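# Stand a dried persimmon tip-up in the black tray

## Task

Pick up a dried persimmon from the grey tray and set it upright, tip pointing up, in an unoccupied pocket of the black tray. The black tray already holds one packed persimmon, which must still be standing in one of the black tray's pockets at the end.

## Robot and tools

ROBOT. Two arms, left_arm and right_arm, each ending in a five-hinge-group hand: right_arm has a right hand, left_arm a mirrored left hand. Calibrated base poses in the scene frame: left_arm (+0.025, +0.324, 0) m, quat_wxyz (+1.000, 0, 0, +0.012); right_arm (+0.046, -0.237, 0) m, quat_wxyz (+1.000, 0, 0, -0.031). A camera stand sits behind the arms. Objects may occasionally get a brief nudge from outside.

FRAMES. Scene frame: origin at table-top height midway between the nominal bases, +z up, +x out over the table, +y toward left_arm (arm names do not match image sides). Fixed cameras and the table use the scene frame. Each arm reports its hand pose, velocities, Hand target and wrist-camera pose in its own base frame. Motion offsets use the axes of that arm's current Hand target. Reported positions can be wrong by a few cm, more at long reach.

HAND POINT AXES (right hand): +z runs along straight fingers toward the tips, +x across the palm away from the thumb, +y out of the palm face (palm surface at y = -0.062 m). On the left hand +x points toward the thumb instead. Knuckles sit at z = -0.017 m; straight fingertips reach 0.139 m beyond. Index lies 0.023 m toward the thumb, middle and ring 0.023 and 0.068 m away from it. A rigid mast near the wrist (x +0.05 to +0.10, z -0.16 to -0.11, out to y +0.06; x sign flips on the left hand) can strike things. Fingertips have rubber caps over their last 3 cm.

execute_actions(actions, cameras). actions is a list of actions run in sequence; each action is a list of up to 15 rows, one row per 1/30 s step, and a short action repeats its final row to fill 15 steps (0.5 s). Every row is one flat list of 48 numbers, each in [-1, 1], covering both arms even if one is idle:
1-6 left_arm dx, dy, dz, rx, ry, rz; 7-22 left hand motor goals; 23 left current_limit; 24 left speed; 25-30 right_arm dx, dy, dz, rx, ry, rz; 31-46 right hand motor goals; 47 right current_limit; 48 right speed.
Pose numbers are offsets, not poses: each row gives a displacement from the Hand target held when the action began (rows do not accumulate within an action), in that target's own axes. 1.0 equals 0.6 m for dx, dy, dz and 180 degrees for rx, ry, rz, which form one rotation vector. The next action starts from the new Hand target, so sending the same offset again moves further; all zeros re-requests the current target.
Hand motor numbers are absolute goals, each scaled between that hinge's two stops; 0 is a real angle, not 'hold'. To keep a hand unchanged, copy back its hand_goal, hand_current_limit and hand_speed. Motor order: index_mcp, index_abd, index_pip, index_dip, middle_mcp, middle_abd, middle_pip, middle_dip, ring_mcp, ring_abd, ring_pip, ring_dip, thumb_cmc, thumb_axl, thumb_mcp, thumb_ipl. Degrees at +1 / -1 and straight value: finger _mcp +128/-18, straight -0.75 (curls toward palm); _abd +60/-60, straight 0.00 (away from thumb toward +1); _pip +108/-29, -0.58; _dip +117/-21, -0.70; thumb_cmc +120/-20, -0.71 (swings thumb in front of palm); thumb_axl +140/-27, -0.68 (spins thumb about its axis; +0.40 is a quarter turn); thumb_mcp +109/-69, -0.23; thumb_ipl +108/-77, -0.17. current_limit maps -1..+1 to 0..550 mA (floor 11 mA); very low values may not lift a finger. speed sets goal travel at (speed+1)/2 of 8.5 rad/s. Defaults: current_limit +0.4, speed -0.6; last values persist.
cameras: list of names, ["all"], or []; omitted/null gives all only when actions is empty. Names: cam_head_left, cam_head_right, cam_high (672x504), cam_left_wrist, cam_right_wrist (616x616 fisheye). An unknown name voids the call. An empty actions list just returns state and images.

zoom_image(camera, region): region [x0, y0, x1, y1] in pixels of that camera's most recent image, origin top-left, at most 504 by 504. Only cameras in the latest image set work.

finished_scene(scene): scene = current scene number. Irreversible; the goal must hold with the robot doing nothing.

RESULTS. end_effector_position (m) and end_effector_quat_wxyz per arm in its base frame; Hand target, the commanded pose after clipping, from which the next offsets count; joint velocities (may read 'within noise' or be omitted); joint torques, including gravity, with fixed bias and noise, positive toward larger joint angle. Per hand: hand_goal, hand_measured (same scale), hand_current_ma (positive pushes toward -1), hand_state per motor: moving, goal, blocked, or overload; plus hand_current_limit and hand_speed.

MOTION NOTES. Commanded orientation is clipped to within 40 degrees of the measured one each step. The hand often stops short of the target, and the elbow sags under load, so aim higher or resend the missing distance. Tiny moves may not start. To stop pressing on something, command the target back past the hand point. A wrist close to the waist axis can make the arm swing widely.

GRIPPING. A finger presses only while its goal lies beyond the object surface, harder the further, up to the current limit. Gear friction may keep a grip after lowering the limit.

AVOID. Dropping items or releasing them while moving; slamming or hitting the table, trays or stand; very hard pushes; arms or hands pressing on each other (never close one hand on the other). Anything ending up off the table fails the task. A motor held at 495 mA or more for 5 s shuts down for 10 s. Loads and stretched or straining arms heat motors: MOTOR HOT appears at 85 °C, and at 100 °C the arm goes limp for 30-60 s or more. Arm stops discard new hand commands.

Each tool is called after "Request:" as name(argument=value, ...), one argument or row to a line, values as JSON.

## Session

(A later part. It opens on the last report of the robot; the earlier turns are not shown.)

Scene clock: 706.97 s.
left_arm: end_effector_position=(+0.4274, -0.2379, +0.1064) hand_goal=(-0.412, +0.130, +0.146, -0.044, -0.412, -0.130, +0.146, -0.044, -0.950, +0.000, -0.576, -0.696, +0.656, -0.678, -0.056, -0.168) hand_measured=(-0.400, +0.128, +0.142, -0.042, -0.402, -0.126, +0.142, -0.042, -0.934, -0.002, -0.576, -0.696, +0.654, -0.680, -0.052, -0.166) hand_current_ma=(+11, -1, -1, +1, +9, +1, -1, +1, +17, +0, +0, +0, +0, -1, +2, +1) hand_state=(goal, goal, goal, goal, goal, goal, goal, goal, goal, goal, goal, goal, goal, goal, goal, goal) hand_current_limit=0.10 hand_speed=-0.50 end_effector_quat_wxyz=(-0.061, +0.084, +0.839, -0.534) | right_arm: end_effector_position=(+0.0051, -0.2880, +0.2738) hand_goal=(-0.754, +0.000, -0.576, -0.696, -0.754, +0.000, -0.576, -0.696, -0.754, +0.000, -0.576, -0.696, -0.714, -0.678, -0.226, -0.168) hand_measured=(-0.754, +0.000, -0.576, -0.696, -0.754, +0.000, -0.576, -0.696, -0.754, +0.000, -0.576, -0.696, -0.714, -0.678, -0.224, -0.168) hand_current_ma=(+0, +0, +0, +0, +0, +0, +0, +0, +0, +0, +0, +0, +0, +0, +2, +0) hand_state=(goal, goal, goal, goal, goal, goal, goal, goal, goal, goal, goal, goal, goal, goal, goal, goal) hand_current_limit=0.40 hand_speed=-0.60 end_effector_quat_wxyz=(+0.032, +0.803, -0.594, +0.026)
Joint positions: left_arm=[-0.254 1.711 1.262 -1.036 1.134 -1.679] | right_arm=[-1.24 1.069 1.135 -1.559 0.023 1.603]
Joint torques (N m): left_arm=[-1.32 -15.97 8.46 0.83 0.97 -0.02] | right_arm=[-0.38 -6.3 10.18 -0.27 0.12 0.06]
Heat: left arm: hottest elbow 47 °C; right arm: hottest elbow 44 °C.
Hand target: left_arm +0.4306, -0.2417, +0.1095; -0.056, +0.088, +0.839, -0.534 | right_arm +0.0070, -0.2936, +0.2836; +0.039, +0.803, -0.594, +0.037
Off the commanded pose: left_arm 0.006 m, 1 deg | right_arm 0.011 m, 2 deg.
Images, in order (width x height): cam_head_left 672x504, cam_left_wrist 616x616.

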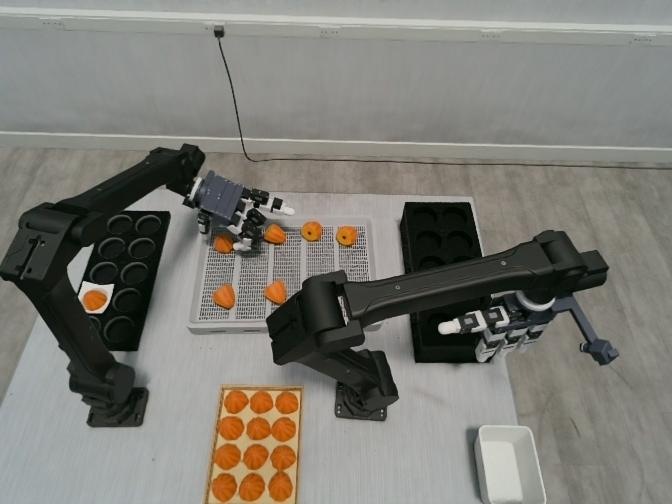

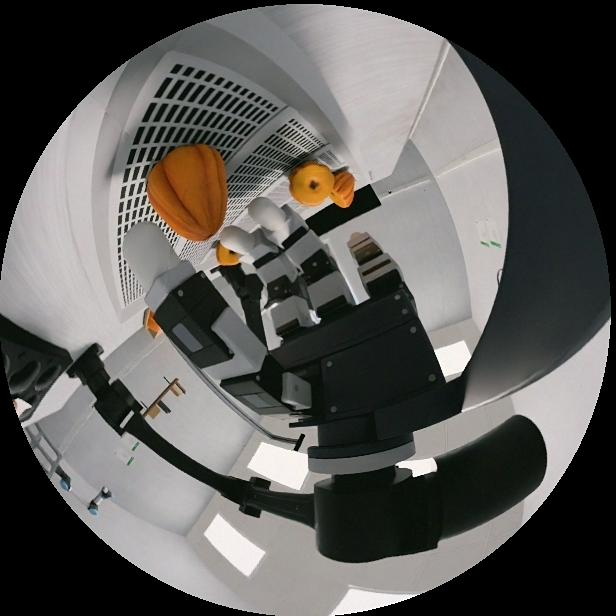

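Request:
execute_actions(
  actions=[
    [[-0.0213,0.0512,0.0282,0,0,0,-0.411,0.13,0.146,-0.043,-0.411,-0.13,0.146,-0.043,-0.95,0,-0.576,-0.696,0.657,-0.678,-0.056,-0.168,0.1,-0.5,0,0,0,0,0,0,-0.754,0,-0.576,-0.696,-0.754,0,-0.576,-0.696,-0.754,0,-0.576,-0.696,-0.714,-0.678,-0.226,-0.168,0.4,-0.6]],
  ],
  cameras=["cam_head_left","cam_left_wrist"],
)

Request:
zoom_image(
  camera="cam_head_left",
  region=[180, 140, 320, 280],
)

Request:
zoom_image(
  camera="cam_left_wrist",
  region=[70, 60, 370, 360],
)

Scene clock: 722.83 s.
left_arm: end_effector_position=(+0.4402, -0.2413, +0.0718) hand_goal=(-0.412, +0.130, +0.146, -0.044, -0.412, -0.130, +0.146, -0.044, -0.950, +0.000, -0.576, -0.696, +0.656, -0.678, -0.056, -0.168) hand_measured=(-0.400, +0.128, +0.142, -0.042, -0.402, -0.128, +0.144, -0.042, -0.934, -0.002, -0.576, -0.696, +0.654, -0.680, -0.052, -0.166) hand_current_ma=(+11, -1, -1, +1, +8, +1, +0, +1, +17, +0, +0, +0, +0, -1, +2, +1) hand_state=(goal, goal, goal, goal, goal, goal, goal, goal, goal, goal, goal, goal, goal, goal, goal, goal) hand_current_limit=0.10 hand_speed=-0.50 end_effector_quat_wxyz=(-0.060, +0.083, +0.839, -0.534) | right_arm: end_effector_position=(+0.0051, -0.2880, +0.2738) hand_goal=(-0.754, +0.000, -0.576, -0.696, -0.754, +0.000, -0.576, -0.696, -0.754, +0.000, -0.576, -0.696, -0.714, -0.678, -0.226, -0.168) hand_measured=(-0.754, +0.000, -0.576, -0.696, -0.754, +0.000, -0.576, -0.696, -0.754, +0.000, -0.576, -0.696, -0.714, -0.678, -0.224, -0.168) hand_current_ma=(+0, +0, +0, +0, +0, +0, +0, +0, +0, +0, +0, +0, +0, +0, +2, +0) hand_state=(goal, goal, goal, goal, goal, goal, goal, goal, goal, goal, goal, goal, goal, goal, goal, goal) hand_current_limit=0.40 hand_speed=-0.60 end_effector_quat_wxyz=(+0.032, +0.803, -0.594, +0.026)
Joint positions: left_arm=[-0.254 1.782 1.258 -0.953 1.133 -1.687] | right_arm=[-1.24 1.069 1.135 -1.559 0.023 1.603]
Joint torques (N m): left_arm=[-1.61 -17.08 8.1 0.84 0.95 -0.05] | right_arm=[-0.26 -6.48 10.19 -0.28 0.14 0.05]
Heat: left arm: hottest elbow 48 °C; right arm: hottest elbow 44 °C.
Hand target: left_arm +0.4425, -0.2467, +0.0746; -0.056, +0.088, +0.839, -0.534 | right_arm +0.0070, -0.2936, +0.2836; +0.039, +0.803, -0.594, +0.037
Off the commanded pose: left_arm 0.006 m, 1 deg | right_arm 0.011 m, 2 deg.
Images, in order (width x height): cam_head_left 672x504, cam_left_wrist 616x616.

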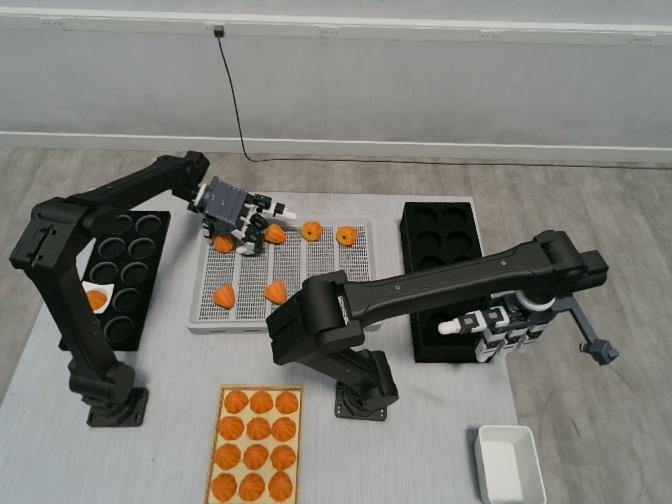

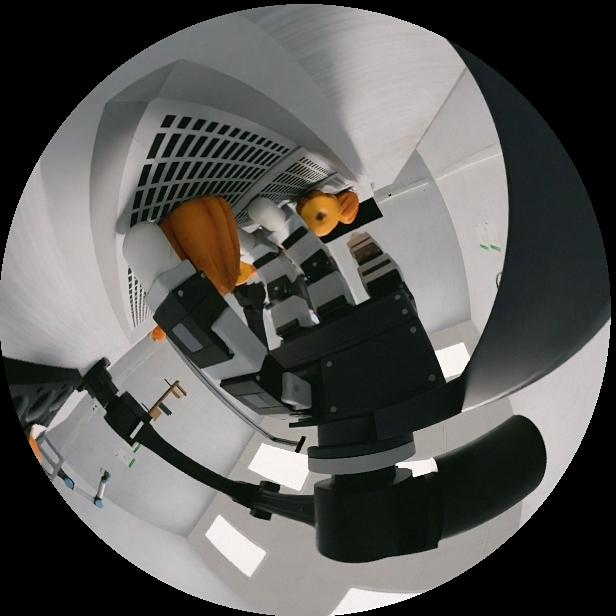

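Scaled by 3.600 from the camera's 672x504 image, which has a finer 960x720 frame.

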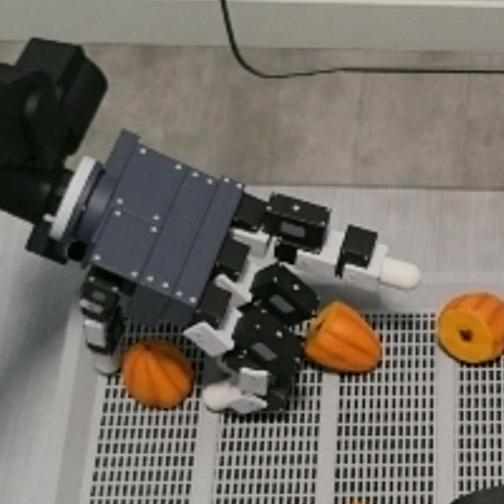

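Scaled by 1.680 from the camera's 616x616 image, which has a finer 880x880 frame.

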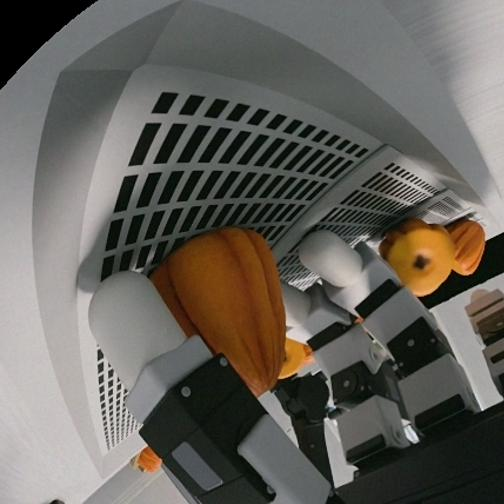

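Request:
execute_actions(
  actions=[
    [[0,0,0,0,0,0,-0.25,0.13,0.1,-0.043,-0.25,-0.13,0.1,-0.043,-0.95,0,-0.576,-0.696,0.657,-0.678,0.03,-0.168,0.1,-0.7,0,0,0,0,0,0,-0.754,0,-0.576,-0.696,-0.754,0,-0.576,-0.696,-0.754,0,-0.576,-0.696,-0.714,-0.678,-0.226,-0.168,0.4,-0.6]],
    [[0,0,0,0,0,0,-0.15,0.13,0.09,-0.043,-0.15,-0.13,0.09,-0.043,-0.95,0,-0.576,-0.696,0.657,-0.678,0.1,-0.168,0.1,-0.8,0,0,0,0,0,0,-0.754,0,-0.576,-0.696,-0.754,0,-0.576,-0.696,-0.754,0,-0.576,-0.696,-0.714,-0.678,-0.226,-0.168,0.4,-0.6]],
    [[0,0,0,0,0,0,-0.1,0.13,0.09,-0.043,-0.1,-0.13,0.09,-0.043,-0.95,0,-0.576,-0.696,0.657,-0.678,0.13,-0.168,0.1,-0.8,0,0,0,0,0,0,-0.754,0,-0.576,-0.696,-0.754,0,-0.576,-0.696,-0.754,0,-0.576,-0.696,-0.714,-0.678,-0.226,-0.168,0.4,-0.6]],
  ],
  cameras=["cam_head_left","cam_left_wrist"],
)

Request:
zoom_image(
  camera="cam_head_left",
  region=[180, 140, 320, 280],
)

Request:
zoom_image(
  camera="cam_left_wrist",
  region=[70, 60, 370, 360],
)

Scene clock: 739.77 s.
left_arm: end_effector_position=(+0.4383, -0.2465, +0.0723) hand_goal=(-0.100, +0.130, +0.090, -0.044, -0.100, -0.130, +0.090, -0.044, -0.950, +0.000, -0.576, -0.696, +0.656, -0.678, +0.130, -0.168) hand_measured=(-0.192, +0.126, +0.072, -0.048, -0.130, -0.128, +0.082, -0.046, -0.934, -0.002, -0.576, -0.696, +0.664, -0.678, +0.048, -0.190) hand_current_ma=(-246, -1, -19, -1, -46, +1, -6, +0, +17, +0, +0, +0, +5, +0, -283, -38) hand_state=(blocked, goal, goal, goal, blocked, goal, goal, goal, goal, goal, goal, goal, goal, goal, blocked, blocked) hand_current_limit=0.10 hand_speed=-0.80 end_effector_quat_wxyz=(-0.061, +0.088, +0.838, -0.535) | right_arm: end_effector_position=(+0.0051, -0.2880, +0.2738) hand_goal=(-0.754, +0.000, -0.576, -0.696, -0.754, +0.000, -0.576, -0.696, -0.754, +0.000, -0.576, -0.696, -0.714, -0.678, -0.226, -0.168) hand_measured=(-0.754, +0.000, -0.576, -0.696, -0.754, +0.000, -0.576, -0.696, -0.754, +0.000, -0.576, -0.696, -0.714, -0.678, -0.224, -0.168) hand_current_ma=(+0, +0, +0, +0, +0, +0, +0, +0, +0, +0, +0, +0, +0, +0, +2, +0) hand_state=(goal, goal, goal, goal, goal, goal, goal, goal, goal, goal, goal, goal, goal, goal, goal, goal) hand_current_limit=0.40 hand_speed=-0.60 end_effector_quat_wxyz=(+0.032, +0.803, -0.594, +0.026)
Joint positions: left_arm=[-0.264 1.781 1.258 -0.948 1.136 -1.689] | right_arm=[-1.24 1.069 1.135 -1.559 0.023 1.603]
Joint torques (N m): left_arm=[-0.62 -16.97 8.24 0.7 0.82 -0.03] | right_arm=[-0.32 -6.48 10.19 -0.21 0.12 0.06]
Heat: left arm: hottest elbow 46 °C; right arm: hottest elbow 44 °C.
Hand target: left_arm +0.4425, -0.2467, +0.0745; -0.056, +0.088, +0.839, -0.534 | right_arm +0.0070, -0.2936, +0.2836; +0.039, +0.803, -0.594, +0.037
Off the commanded pose: left_arm 0.005 m, 1 deg | right_arm 0.011 m, 2 deg.
Images, in order (width x height): cam_head_left 672x504, cam_left_wrist 616x616.

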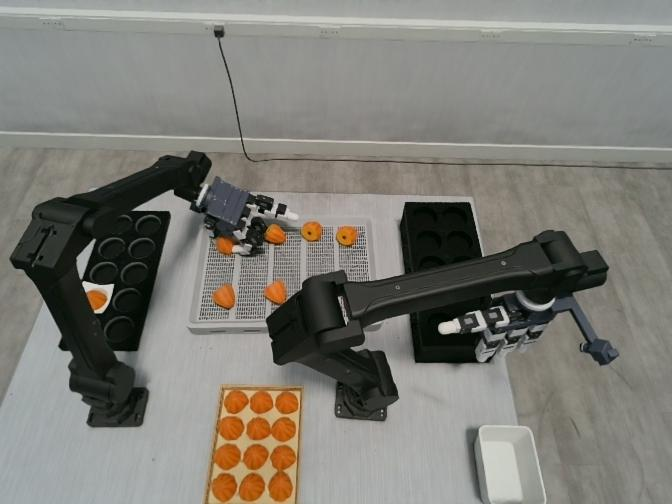

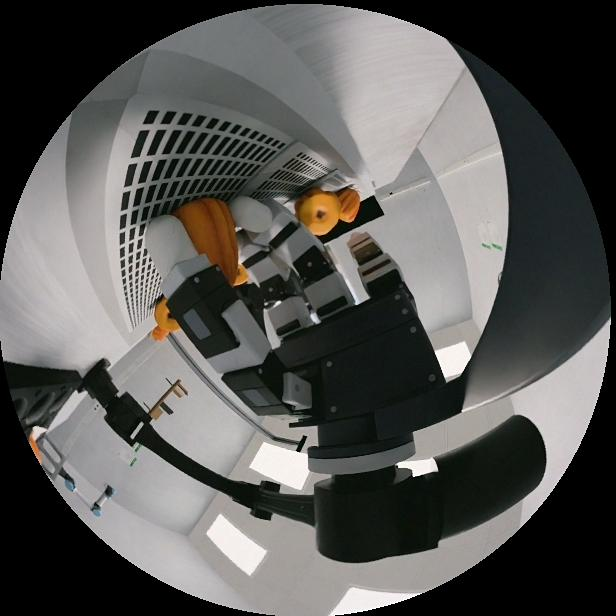

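Scaled by 3.600 from the camera's 672x504 image, which has a finer 960x720 frame.

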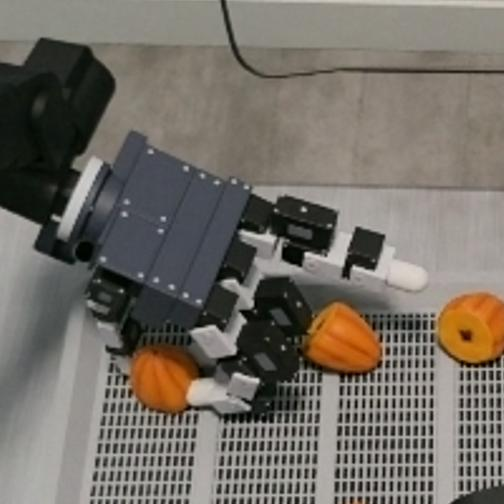

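Scaled by 1.680 from the camera's 616x616 image, which has a finer 880x880 frame.

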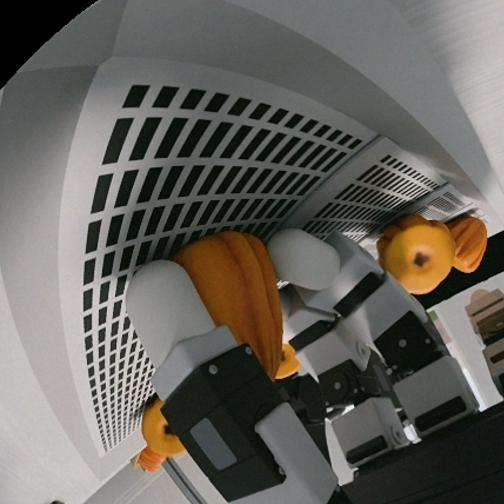

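Request:
execute_actions(
  actions=[
    [[0,0,0,0,0,0,-0.27,0.13,0.1,-0.043,-0.27,-0.13,0.1,-0.043,-0.95,0,-0.576,-0.696,0.657,-0.678,0.02,-0.168,0.1,-0.7,0,0,0,0,0,0,-0.754,0,-0.576,-0.696,-0.754,0,-0.576,-0.696,-0.754,0,-0.576,-0.696,-0.714,-0.678,-0.226,-0.168,0.4,-0.6]],
    [[0.0147,-0.0013,0.0028,0,0,0,-0.27,0.13,0.1,-0.043,-0.27,-0.13,0.1,-0.043,-0.95,0,-0.576,-0.696,0.657,-0.678,0.02,-0.168,0.1,-0.7,0,0,0,0,0,0,-0.754,0,-0.576,-0.696,-0.754,0,-0.576,-0.696,-0.754,0,-0.576,-0.696,-0.714,-0.678,-0.226,-0.168,0.4,-0.6]],
    [[0,0,0,0,0,0,-0.15,0.13,0.09,-0.043,-0.15,-0.13,0.09,-0.043,-0.95,0,-0.576,-0.696,0.657,-0.678,0.1,-0.168,0.1,-0.8,0,0,0,0,0,0,-0.754,0,-0.576,-0.696,-0.754,0,-0.576,-0.696,-0.754,0,-0.576,-0.696,-0.714,-0.678,-0.226,-0.168,0.4,-0.6]],
    [[0,0,0,0,0,0,-0.12,0.13,0.09,-0.043,-0.12,-0.13,0.09,-0.043,-0.95,0,-0.576,-0.696,0.657,-0.678,0.12,-0.168,0.1,-0.8,0,0,0,0,0,0,-0.754,0,-0.576,-0.696,-0.754,0,-0.576,-0.696,-0.754,0,-0.576,-0.696,-0.714,-0.678,-0.226,-0.168,0.4,-0.6]],
  ],
  cameras=["cam_head_left","cam_left_wrist"],
)

Request:
zoom_image(
  camera="cam_head_left",
  region=[180, 140, 320, 280],
)

Request:
zoom_image(
  camera="cam_left_wrist",
  region=[70, 60, 370, 360],
)

Scene clock: 766.37 s.
left_arm: end_effector_position=(+0.4337, -0.2452, +0.0712) hand_goal=(-0.120, +0.130, +0.090, -0.044, -0.120, -0.130, +0.090, -0.044, -0.950, +0.000, -0.576, -0.696, +0.656, -0.678, +0.120, -0.168) hand_measured=(-0.200, +0.128, +0.072, -0.048, -0.140, -0.128, +0.086, -0.044, -0.934, -0.002, -0.576, -0.696, +0.664, -0.678, +0.044, -0.184) hand_current_ma=(-205, -1, -18, -2, -23, +0, -2, +0, +17, +0, +0, +0, +5, +0, -257, -26) hand_state=(blocked, goal, goal, goal, goal, goal, goal, goal, goal, goal, goal, goal, goal, goal, blocked, goal) hand_current_limit=0.10 hand_speed=-0.80 end_effector_quat_wxyz=(-0.060, +0.087, +0.838, -0.535) | right_arm: end_effector_position=(+0.0051, -0.2880, +0.2738) hand_goal=(-0.754, +0.000, -0.576, -0.696, -0.754, +0.000, -0.576, -0.696, -0.754, +0.000, -0.576, -0.696, -0.714, -0.678, -0.226, -0.168) hand_measured=(-0.754, +0.000, -0.576, -0.696, -0.754, +0.000, -0.576, -0.696, -0.754, +0.000, -0.576, -0.696, -0.714, -0.678, -0.224, -0.168) hand_current_ma=(+0, +0, +0, +0, +0, +0, +0, +0, +0, +0, +0, +0, +0, +0, +2, +0) hand_state=(goal, goal, goal, goal, goal, goal, goal, goal, goal, goal, goal, goal, goal, goal, goal, goal) hand_current_limit=0.40 hand_speed=-0.60 end_effector_quat_wxyz=(+0.032, +0.803, -0.594, +0.026)
Joint positions: left_arm=[-0.264 1.769 1.236 -0.93 1.135 -1.698] | right_arm=[-1.24 1.069 1.135 -1.559 0.023 1.603]
Joint torques (N m): left_arm=[-1.2 -17.14 7.51 0.68 0.82 -0.04] | right_arm=[-0.26 -6.3 10.18 -0.27 0.12 0.06]
Heat: left arm: hottest elbow 45 °C; right arm: hottest elbow 45 °C.
Hand target: left_arm +0.4336, -0.2467, +0.0746; -0.056, +0.088, +0.839, -0.534 | right_arm +0.0070, -0.2936, +0.2836; +0.039, +0.803, -0.594, +0.037
Off the commanded pose: left_arm 0.004 m, 0 deg | right_arm 0.011 m, 2 deg.
Images, in order (width x height): cam_head_left 672x504, cam_left_wrist 616x616.

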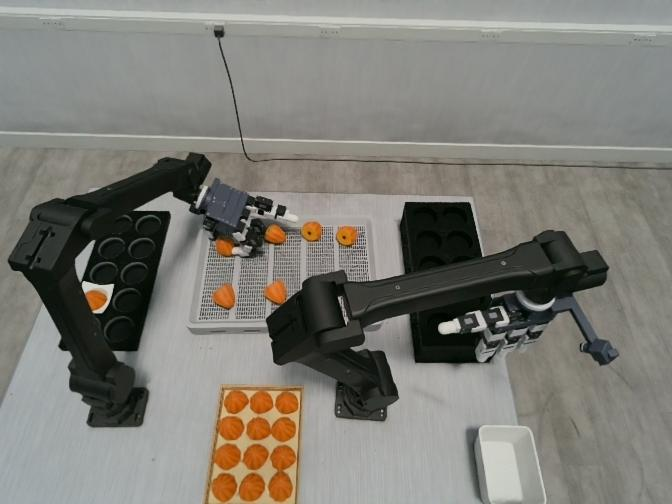

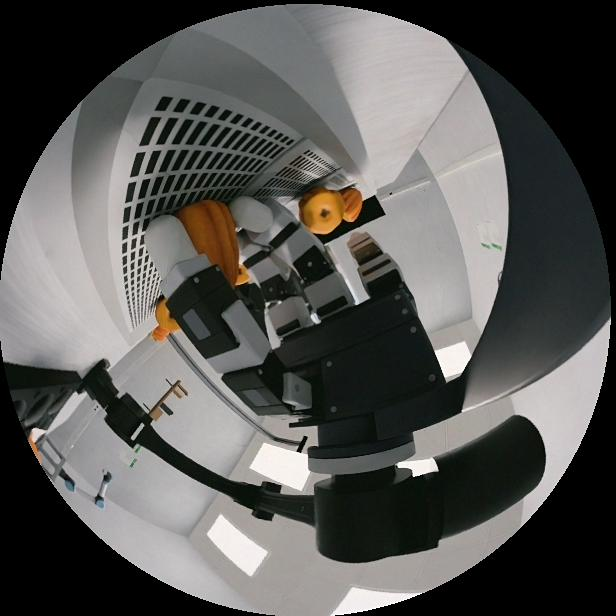

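Scaled by 3.600 from the camera's 672x504 image, which has a finer 960x720 frame.

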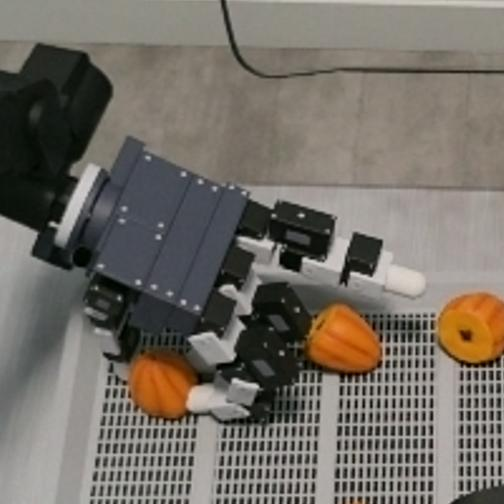

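Scaled by 1.680 from the camera's 616x616 image, which has a finer 880x880 frame.

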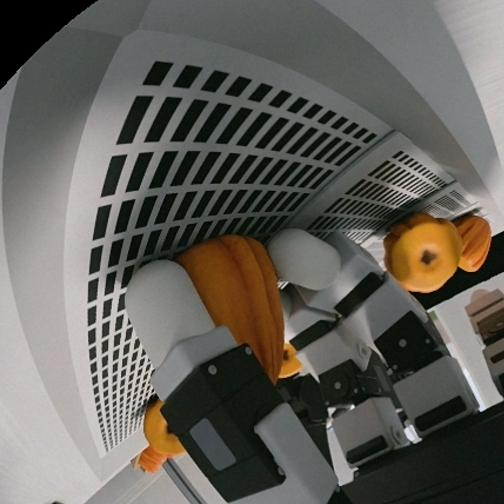

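Request:
execute_actions(
  actions=[
    [[0,0,0,0,0,0,-0.12,0.13,0.09,-0.043,-0.06,-0.13,0.09,-0.043,-0.95,0,-0.576,-0.696,0.657,-0.678,0.12,-0.168,0.1,-0.8,0,0,0,0,0,0,-0.754,0,-0.576,-0.696,-0.754,0,-0.576,-0.696,-0.754,0,-0.576,-0.696,-0.714,-0.678,-0.226,-0.168,0.4,-0.6]],
    [[0,-0.025,-0.0117,0,0,0,-0.12,0.13,0.09,-0.043,-0.06,-0.13,0.09,-0.043,-0.95,0,-0.576,-0.696,0.657,-0.678,0.12,-0.168,0.1,-0.8,0,0,0,0,0,0,-0.754,0,-0.576,-0.696,-0.754,0,-0.576,-0.696,-0.754,0,-0.576,-0.696,-0.714,-0.678,-0.226,-0.168,0.4,-0.6]],
    [[0,-0.02,-0.0095,0,0,0,-0.12,0.13,0.09,-0.043,-0.06,-0.13,0.09,-0.043,-0.95,0,-0.576,-0.696,0.657,-0.678,0.12,-0.168,0.1,-0.8,0,0,0,0,0,0,-0.754,0,-0.576,-0.696,-0.754,0,-0.576,-0.696,-0.754,0,-0.576,-0.696,-0.714,-0.678,-0.226,-0.168,0.4,-0.6]],
  ],
  cameras=["cam_head_left","cam_left_wrist"],
)

Request:
zoom_image(
  camera="cam_head_left",
  region=[180, 140, 320, 280],
)

Request:
zoom_image(
  camera="cam_left_wrist",
  region=[70, 60, 370, 360],
)

Scene clock: 784.20 s.
left_arm: end_effector_position=(+0.4240, -0.2421, +0.0876) hand_goal=(-0.120, +0.130, +0.090, -0.044, -0.060, -0.130, +0.090, -0.044, -0.950, +0.000, -0.576, -0.696, +0.656, -0.678, +0.120, -0.168) hand_measured=(-0.124, +0.126, +0.084, -0.048, -0.060, -0.126, +0.086, -0.046, -0.934, -0.002, -0.576, -0.696, +0.662, -0.678, +0.112, -0.172) hand_current_ma=(-1, -1, -4, -2, +0, +2, -3, +0, +17, +0, +0, +0, +4, +0, -8, -3) hand_state=(goal, goal, goal, goal, goal, goal, goal, goal, goal, goal, goal, goal, goal, goal, goal, goal) hand_current_limit=0.10 hand_speed=-0.80 end_effector_quat_wxyz=(-0.067, +0.082, +0.840, -0.533) | right_arm: end_effector_position=(+0.0051, -0.2880, +0.2738) hand_goal=(-0.754, +0.000, -0.576, -0.696, -0.754, +0.000, -0.576, -0.696, -0.754, +0.000, -0.576, -0.696, -0.714, -0.678, -0.226, -0.168) hand_measured=(-0.754, +0.000, -0.576, -0.696, -0.754, +0.000, -0.576, -0.696, -0.754, +0.000, -0.576, -0.696, -0.714, -0.678, -0.224, -0.168) hand_current_ma=(+0, +0, +0, +0, +0, +0, +0, +0, +0, +0, +0, +0, +0, +0, +2, +0) hand_state=(goal, goal, goal, goal, goal, goal, goal, goal, goal, goal, goal, goal, goal, goal, goal, goal) hand_current_limit=0.40 hand_speed=-0.60 end_effector_quat_wxyz=(+0.032, +0.803, -0.594, +0.026)
Joint positions: left_arm=[-0.264 1.733 1.236 -0.984 1.132 -1.699] | right_arm=[-1.24 1.069 1.135 -1.559 0.023 1.603]
Joint torques (N m): left_arm=[-1.26 -17.26 10.5 -0.08 0.95 -0.04] | right_arm=[-0.44 -6.48 10.18 -0.27 0.13 0.07]
Heat: left arm: hottest elbow 44 °C; right arm: hottest elbow 45 °C.
Hand target: left_arm +0.4336, -0.2466, +0.1045; -0.056, +0.088, +0.839, -0.534 | right_arm +0.0070, -0.2936, +0.2836; +0.039, +0.803, -0.594, +0.037
Off the commanded pose: left_arm 0.020 m, 1 deg | right_arm 0.011 m, 2 deg.
Images, in order (width x height): cam_head_left 672x504, cam_left_wrist 616x616.

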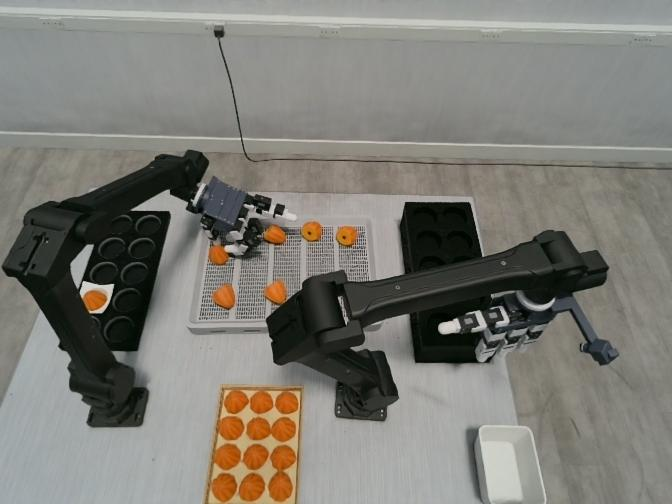

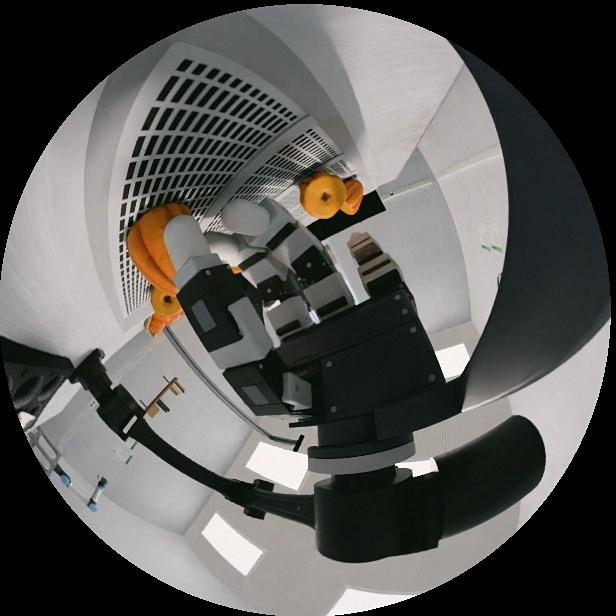

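Scaled by 3.600 from the camera's 672x504 image, which has a finer 960x720 frame.

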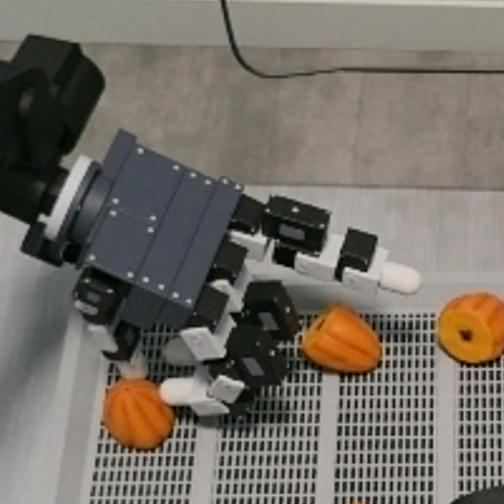

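Scaled by 1.680 from the camera's 616x616 image, which has a finer 880x880 frame.

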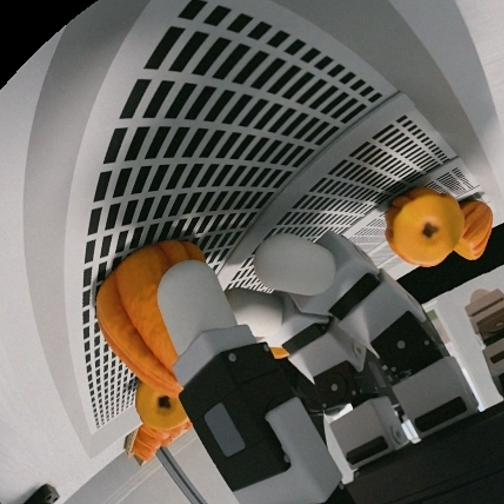

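Request:
execute_actions(
  actions=[
    [[0,-0.0755,-0.0352,0,0,0,-0.12,0.07,0.09,-0.043,-0.12,-0.07,0.09,-0.043,-0.95,0,-0.576,-0.696,0.657,-0.678,0.1,-0.168,0.1,-0.6,0,0,0,0,0,0,-0.754,0,-0.576,-0.696,-0.754,0,-0.576,-0.696,-0.754,0,-0.576,-0.696,-0.714,-0.678,-0.226,-0.168,0.4,-0.6]],
    [[0.0617,0.0074,-0.0159,0,0,0,-0.411,0.07,0.146,-0.043,-0.411,-0.07,0.146,-0.043,-0.95,0,-0.576,-0.696,0.657,-0.678,-0.03,-0.168,0.1,-0.5,0,0,0,0,0,0,-0.754,0,-0.576,-0.696,-0.754,0,-0.576,-0.696,-0.754,0,-0.576,-0.696,-0.714,-0.678,-0.226,-0.168,0.4,-0.6]],
    [[0,0.068,0.0317,0,0,0,-0.411,0.07,0.146,-0.043,-0.411,-0.07,0.146,-0.043,-0.95,0,-0.576,-0.696,0.657,-0.678,-0.03,-0.168,0.1,-0.5,0,0,0,0,0,0,-0.754,0,-0.576,-0.696,-0.754,0,-0.576,-0.696,-0.754,0,-0.576,-0.696,-0.714,-0.678,-0.226,-0.168,0.4,-0.6]],
  ],
  cameras=["cam_head_left","cam_left_wrist"],
)

Request:
zoom_image(
  camera="cam_head_left",
  region=[180, 140, 320, 280],
)

Request:
zoom_image(
  camera="cam_left_wrist",
  region=[70, 60, 370, 360],
)

Scene clock: 831.30 s.
left_arm: end_effector_position=(+0.3912, -0.2311, +0.1067) hand_goal=(-0.412, +0.070, +0.146, -0.044, -0.412, -0.070, +0.146, -0.044, -0.950, +0.000, -0.576, -0.696, +0.656, -0.678, -0.030, -0.168) hand_measured=(-0.400, +0.072, +0.142, -0.048, -0.402, -0.072, +0.142, -0.046, -0.934, -0.002, -0.576, -0.696, +0.658, -0.678, -0.026, -0.170) hand_current_ma=(+11, +1, -1, -2, +9, -1, -1, +0, +17, +0, +0, +0, +1, +0, +2, -1) hand_state=(goal, goal, goal, goal, goal, goal, goal, goal, goal, goal, goal, goal, goal, goal, goal, goal) hand_current_limit=0.10 hand_speed=-0.50 end_effector_quat_wxyz=(-0.069, +0.084, +0.840, -0.532) | right_arm: end_effector_position=(+0.0051, -0.2880, +0.2738) hand_goal=(-0.754, +0.000, -0.576, -0.696, -0.754, +0.000, -0.576, -0.696, -0.754, +0.000, -0.576, -0.696, -0.714, -0.678, -0.226, -0.168) hand_measured=(-0.754, +0.000, -0.576, -0.696, -0.754, +0.000, -0.576, -0.696, -0.754, +0.000, -0.576, -0.696, -0.714, -0.678, -0.224, -0.168) hand_current_ma=(+0, +0, +0, +0, +0, +0, +0, +0, +0, +0, +0, +0, +0, +0, +2, +0) hand_state=(goal, goal, goal, goal, goal, goal, goal, goal, goal, goal, goal, goal, goal, goal, goal, goal) hand_current_limit=0.40 hand_speed=-0.60 end_effector_quat_wxyz=(+0.032, +0.803, -0.594, +0.026)
Joint positions: left_arm=[-0.26 1.635 1.163 -1.034 1.132 -1.673] | right_arm=[-1.24 1.069 1.135 -1.559 0.023 1.603]
Joint torques (N m): left_arm=[0.15 -14.56 8.46 0.79 1.06 0.13] | right_arm=[-0.5 -6.3 10.21 -0.24 0.14 0.06]
Heat: left arm: hottest elbow 45 °C; right arm: hottest elbow 45 °C.
Hand target: left_arm +0.3996, -0.2286, +0.1094; -0.056, +0.088, +0.839, -0.534 | right_arm +0.0070, -0.2936, +0.2836; +0.039, +0.803, -0.594, +0.037
Off the commanded pose: left_arm 0.009 m, 2 deg | right_arm 0.011 m, 2 deg.
Images, in order (width x height): cam_head_left 672x504, cam_left_wrist 616x616.

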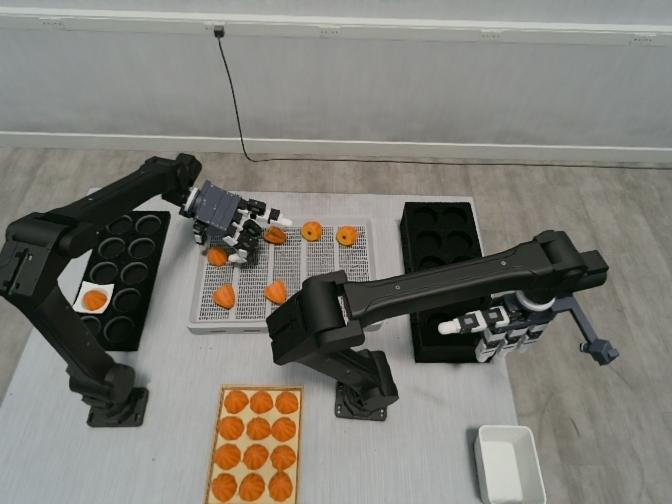

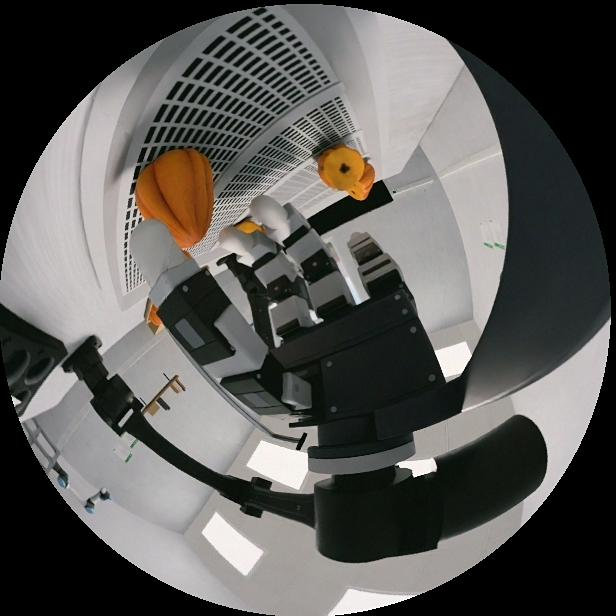

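Scaled by 3.600 from the camera's 672x504 image, which has a finer 960x720 frame.

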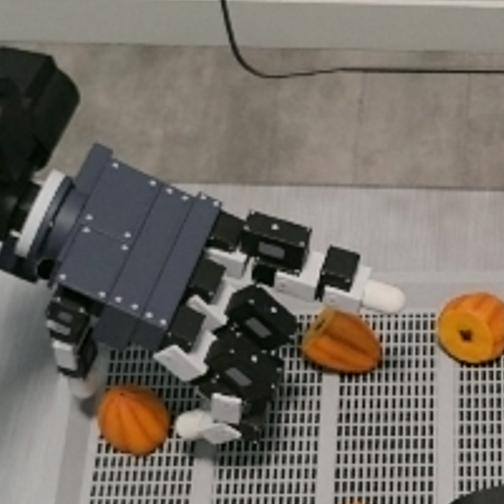

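Scaled by 1.680 from the camera's 616x616 image, which has a finer 880x880 frame.

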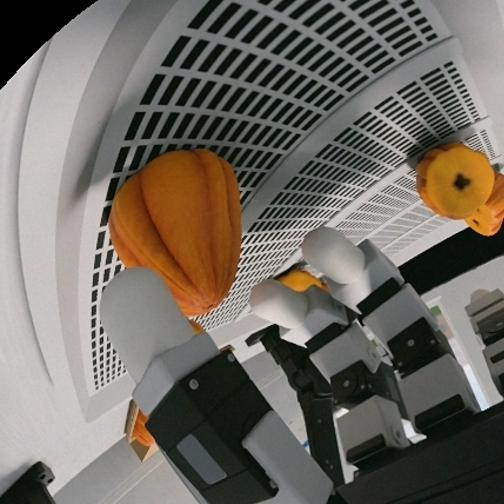

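Request:
execute_actions(
  actions=[
    [[-0.0092,0.0475,0.0125,0,0,0,-0.411,0.07,0.146,-0.043,-0.411,-0.07,0.146,-0.043,-0.95,0,-0.576,-0.696,0.657,-0.678,-0.056,-0.168,0.1,-0.5,0,0,0,0,0,0,-0.754,0,-0.576,-0.696,-0.754,0,-0.576,-0.696,-0.754,0,-0.576,-0.696,-0.714,-0.678,-0.226,-0.168,0.4,-0.6]],
    [[-0.0038,-0.0076,0.0163,0,0,0,-0.411,0.07,0.146,-0.043,-0.411,-0.07,0.146,-0.043,-0.95,0,-0.576,-0.696,0.657,-0.678,-0.03,-0.168,0.1,-0.5,0,0,0,0,0,0,-0.754,0,-0.576,-0.696,-0.754,0,-0.576,-0.696,-0.754,0,-0.576,-0.696,-0.714,-0.678,-0.226,-0.168,0.4,-0.6]],
    [[-0.0038,-0.0076,0.0163,0,0,0,-0.411,0.07,0.146,-0.043,-0.411,-0.07,0.146,-0.043,-0.95,0,-0.576,-0.696,0.657,-0.678,-0.03,-0.168,0.1,-0.5,0,0,0,0,0,0,-0.754,0,-0.576,-0.696,-0.754,0,-0.576,-0.696,-0.754,0,-0.576,-0.696,-0.714,-0.678,-0.226,-0.168,0.4,-0.6]],
  ],
  cameras=["cam_head_left","cam_left_wrist"],
)

Request:
zoom_image(
  camera="cam_head_left",
  region=[180, 140, 320, 280],
)

Request:
zoom_image(
  camera="cam_left_wrist",
  region=[70, 60, 370, 360],
)

Scene clock: 868.30 s.
left_arm: end_effector_position=(+0.4056, -0.2430, +0.0799) hand_goal=(-0.412, +0.070, +0.146, -0.044, -0.412, -0.070, +0.146, -0.044, -0.950, +0.000, -0.576, -0.696, +0.656, -0.678, -0.030, -0.168) hand_measured=(-0.400, +0.072, +0.142, -0.048, -0.402, -0.072, +0.142, -0.046, -0.934, -0.002, -0.576, -0.696, +0.658, -0.678, -0.032, -0.170) hand_current_ma=(+11, +1, -1, -2, +9, -1, -1, +0, +17, +0, +0, +0, +1, +0, -1, -1) hand_state=(goal, goal, goal, goal, goal, goal, goal, goal, goal, goal, goal, goal, goal, goal, goal, goal) hand_current_limit=0.10 hand_speed=-0.50 end_effector_quat_wxyz=(-0.057, +0.086, +0.838, -0.535) | right_arm: end_effector_position=(+0.0051, -0.2880, +0.2738) hand_goal=(-0.754, +0.000, -0.576, -0.696, -0.754, +0.000, -0.576, -0.696, -0.754, +0.000, -0.576, -0.696, -0.714, -0.678, -0.226, -0.168) hand_measured=(-0.754, +0.000, -0.576, -0.696, -0.754, +0.000, -0.576, -0.696, -0.754, +0.000, -0.576, -0.696, -0.714, -0.678, -0.224, -0.168) hand_current_ma=(+0, +0, +0, +0, +0, +0, +0, +0, +0, +0, +0, +0, +0, +0, +2, +0) hand_state=(goal, goal, goal, goal, goal, goal, goal, goal, goal, goal, goal, goal, goal, goal, goal, goal) hand_current_limit=0.40 hand_speed=-0.60 end_effector_quat_wxyz=(+0.032, +0.803, -0.594, +0.026)
Joint positions: left_arm=[-0.276 1.686 1.148 -0.891 1.132 -1.732] | right_arm=[-1.24 1.069 1.135 -1.559 0.023 1.603]
Joint torques (N m): left_arm=[-1.67 -15.03 7.87 0.85 0.91 -0.04] | right_arm=[-0.5 -6.42 10.21 -0.29 0.13 0.06]
Heat: left arm: hottest elbow 45 °C; right arm: hottest elbow 45 °C.
Hand target: left_arm +0.4060, -0.2466, +0.0804; -0.057, +0.088, +0.839, -0.534 | right_arm +0.0070, -0.2936, +0.2836; +0.039, +0.803, -0.594, +0.037
Off the commanded pose: left_arm 0.004 m, 0 deg | right_arm 0.011 m, 2 deg.
Images, in order (width x height): cam_head_left 672x504, cam_left_wrist 616x616.

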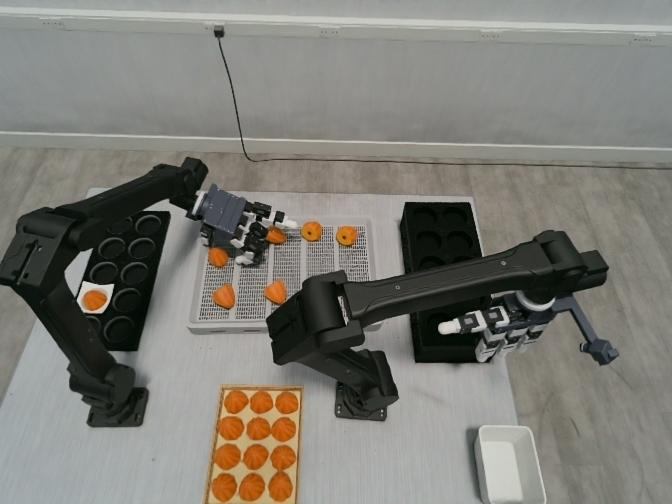

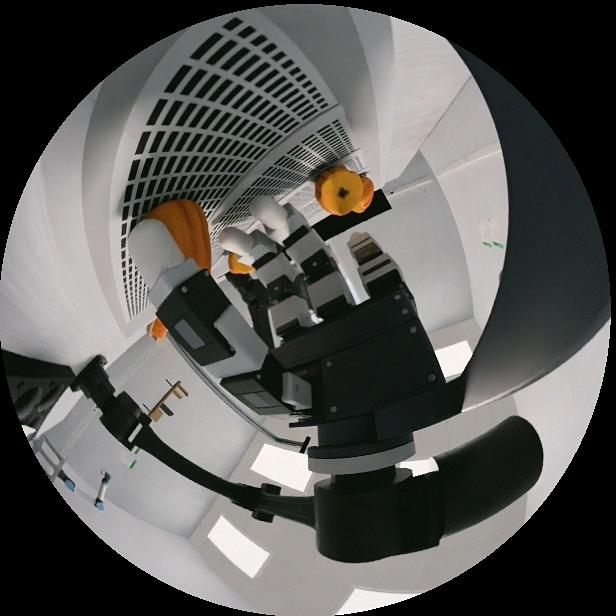

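Scaled by 3.600 from the camera's 672x504 image, which has a finer 960x720 frame.

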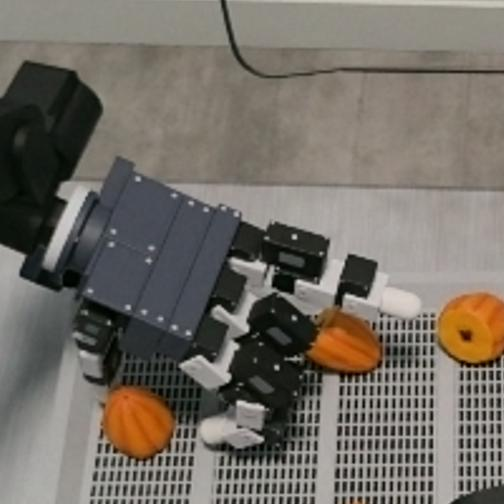

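Scaled by 1.680 from the camera's 616x616 image, which has a finer 880x880 frame.

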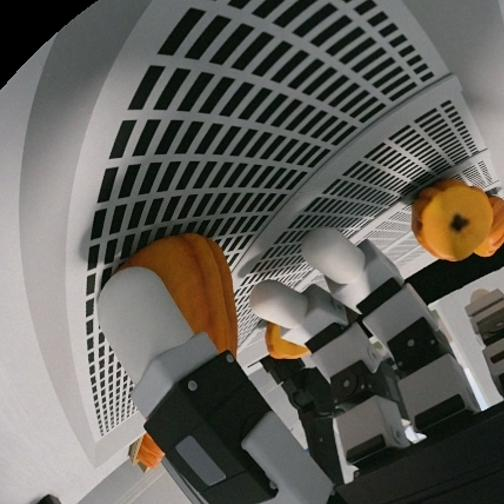

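Request:
execute_actions(
  actions=[
    [[0,-0.0453,-0.0211,0,0,0,-0.411,0.07,0.146,-0.043,-0.411,-0.07,0.146,-0.043,-0.95,0,-0.576,-0.696,0.657,-0.678,-0.056,-0.168,0.1,-0.5,0,0,0,0,0,0,-0.754,0,-0.576,-0.696,-0.754,0,-0.576,-0.696,-0.754,0,-0.576,-0.696,-0.714,-0.678,-0.226,-0.168,0.4,-0.6]],
    [[0.029,0.006,-0.013,0,0,0,-0.411,0.07,0.146,-0.043,-0.411,-0.07,0.146,-0.043,-0.95,0,-0.576,-0.696,0.657,-0.678,-0.056,-0.168,0.1,-0.5,0,0,0,0,0,0,-0.754,0,-0.576,-0.696,-0.754,0,-0.576,-0.696,-0.754,0,-0.576,-0.696,-0.714,-0.678,-0.226,-0.168,0.4,-0.6]],
    [[0,0.0453,0.0211,0,0,0,-0.411,0.07,0.146,-0.043,-0.411,-0.07,0.146,-0.043,-0.95,0,-0.576,-0.696,0.657,-0.678,-0.056,-0.168,0.1,-0.5,0,0,0,0,0,0,-0.754,0,-0.576,-0.696,-0.754,0,-0.576,-0.696,-0.754,0,-0.576,-0.696,-0.714,-0.678,-0.226,-0.168,0.4,-0.6]],
  ],
  cameras=["cam_head_left","cam_left_wrist"],
)

Request:
zoom_image(
  camera="cam_head_left",
  region=[180, 140, 320, 280],
)

Request:
zoom_image(
  camera="cam_left_wrist",
  region=[70, 60, 370, 360],
)

Scene clock: 888.77 s.
left_arm: end_effector_position=(+0.3834, -0.2364, +0.0806) hand_goal=(-0.412, +0.070, +0.146, -0.044, -0.412, -0.070, +0.146, -0.044, -0.950, +0.000, -0.576, -0.696, +0.656, -0.678, -0.056, -0.168) hand_measured=(-0.400, +0.072, +0.142, -0.048, -0.402, -0.072, +0.142, -0.046, -0.934, -0.002, -0.576, -0.696, +0.658, -0.678, -0.054, -0.170) hand_current_ma=(+11, +1, -1, -2, +9, -1, -1, +0, +17, +0, +0, +0, +0, +0, +1, -1) hand_state=(goal, goal, goal, goal, goal, goal, goal, goal, goal, goal, goal, goal, goal, goal, goal, goal) hand_current_limit=0.10 hand_speed=-0.50 end_effector_quat_wxyz=(-0.067, +0.084, +0.839, -0.533) | right_arm: end_effector_position=(+0.0051, -0.2880, +0.2738) hand_goal=(-0.754, +0.000, -0.576, -0.696, -0.754, +0.000, -0.576, -0.696, -0.754, +0.000, -0.576, -0.696, -0.714, -0.678, -0.226, -0.168) hand_measured=(-0.754, +0.000, -0.576, -0.696, -0.754, +0.000, -0.576, -0.696, -0.754, +0.000, -0.576, -0.696, -0.714, -0.678, -0.224, -0.168) hand_current_ma=(+0, +0, +0, +0, +0, +0, +0, +0, +0, +0, +0, +0, +0, +0, +2, +0) hand_state=(goal, goal, goal, goal, goal, goal, goal, goal, goal, goal, goal, goal, goal, goal, goal, goal) hand_current_limit=0.40 hand_speed=-0.60 end_effector_quat_wxyz=(+0.032, +0.803, -0.594, +0.026)
Joint positions: left_arm=[-0.276 1.646 1.098 -0.914 1.131 -1.716] | right_arm=[-1.24 1.069 1.135 -1.559 0.023 1.603]
Joint torques (N m): left_arm=[0.09 -14.33 7.99 0.84 1 0.16] | right_arm=[-0.32 -6.42 10.18 -0.27 0.14 0.06]
Heat: left arm: hottest elbow 45 °C; right arm: hottest elbow 45 °C.
Hand target: left_arm +0.3908, -0.2345, +0.0804; -0.056, +0.088, +0.839, -0.534 | right_arm +0.0070, -0.2936, +0.2836; +0.039, +0.803, -0.594, +0.037
Off the commanded pose: left_arm 0.008 m, 1 deg | right_arm 0.011 m, 2 deg.
Images, in order (width x height): cam_head_left 672x504, cam_left_wrist 616x616.

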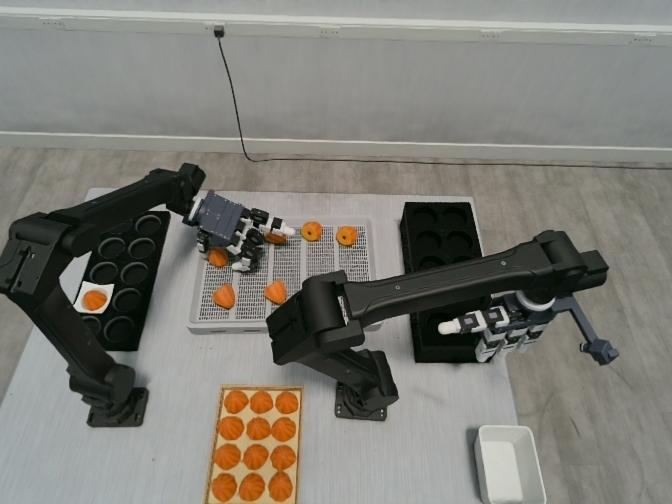

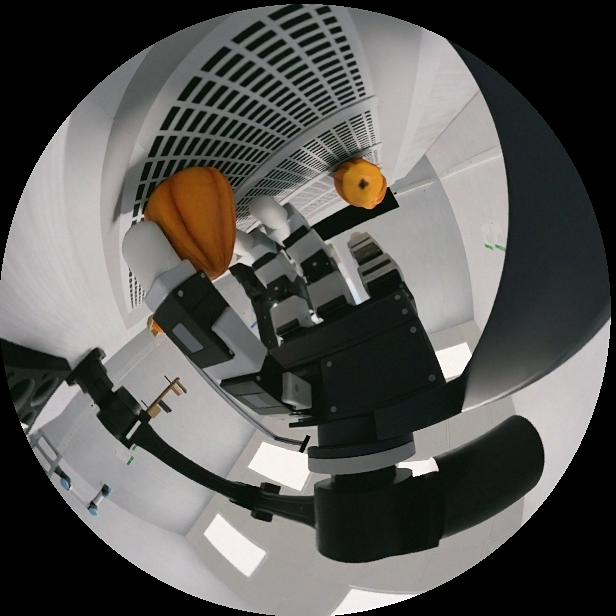

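Scaled by 3.600 from the camera's 672x504 image, which has a finer 960x720 frame.

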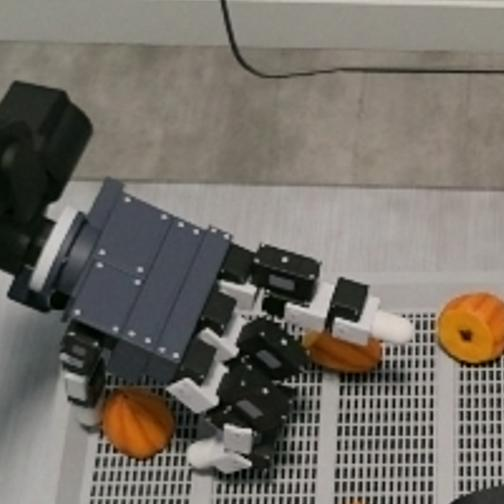

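Scaled by 1.680 from the camera's 616x616 image, which has a finer 880x880 frame.

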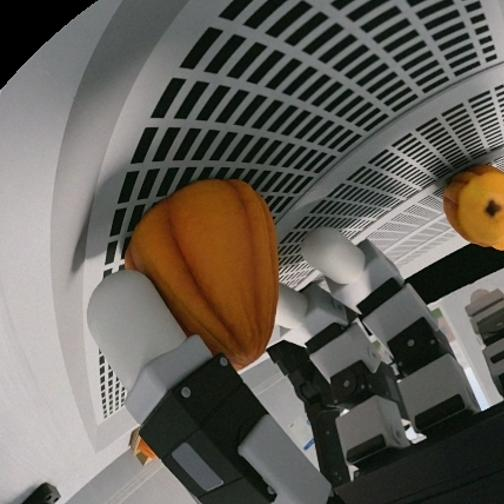

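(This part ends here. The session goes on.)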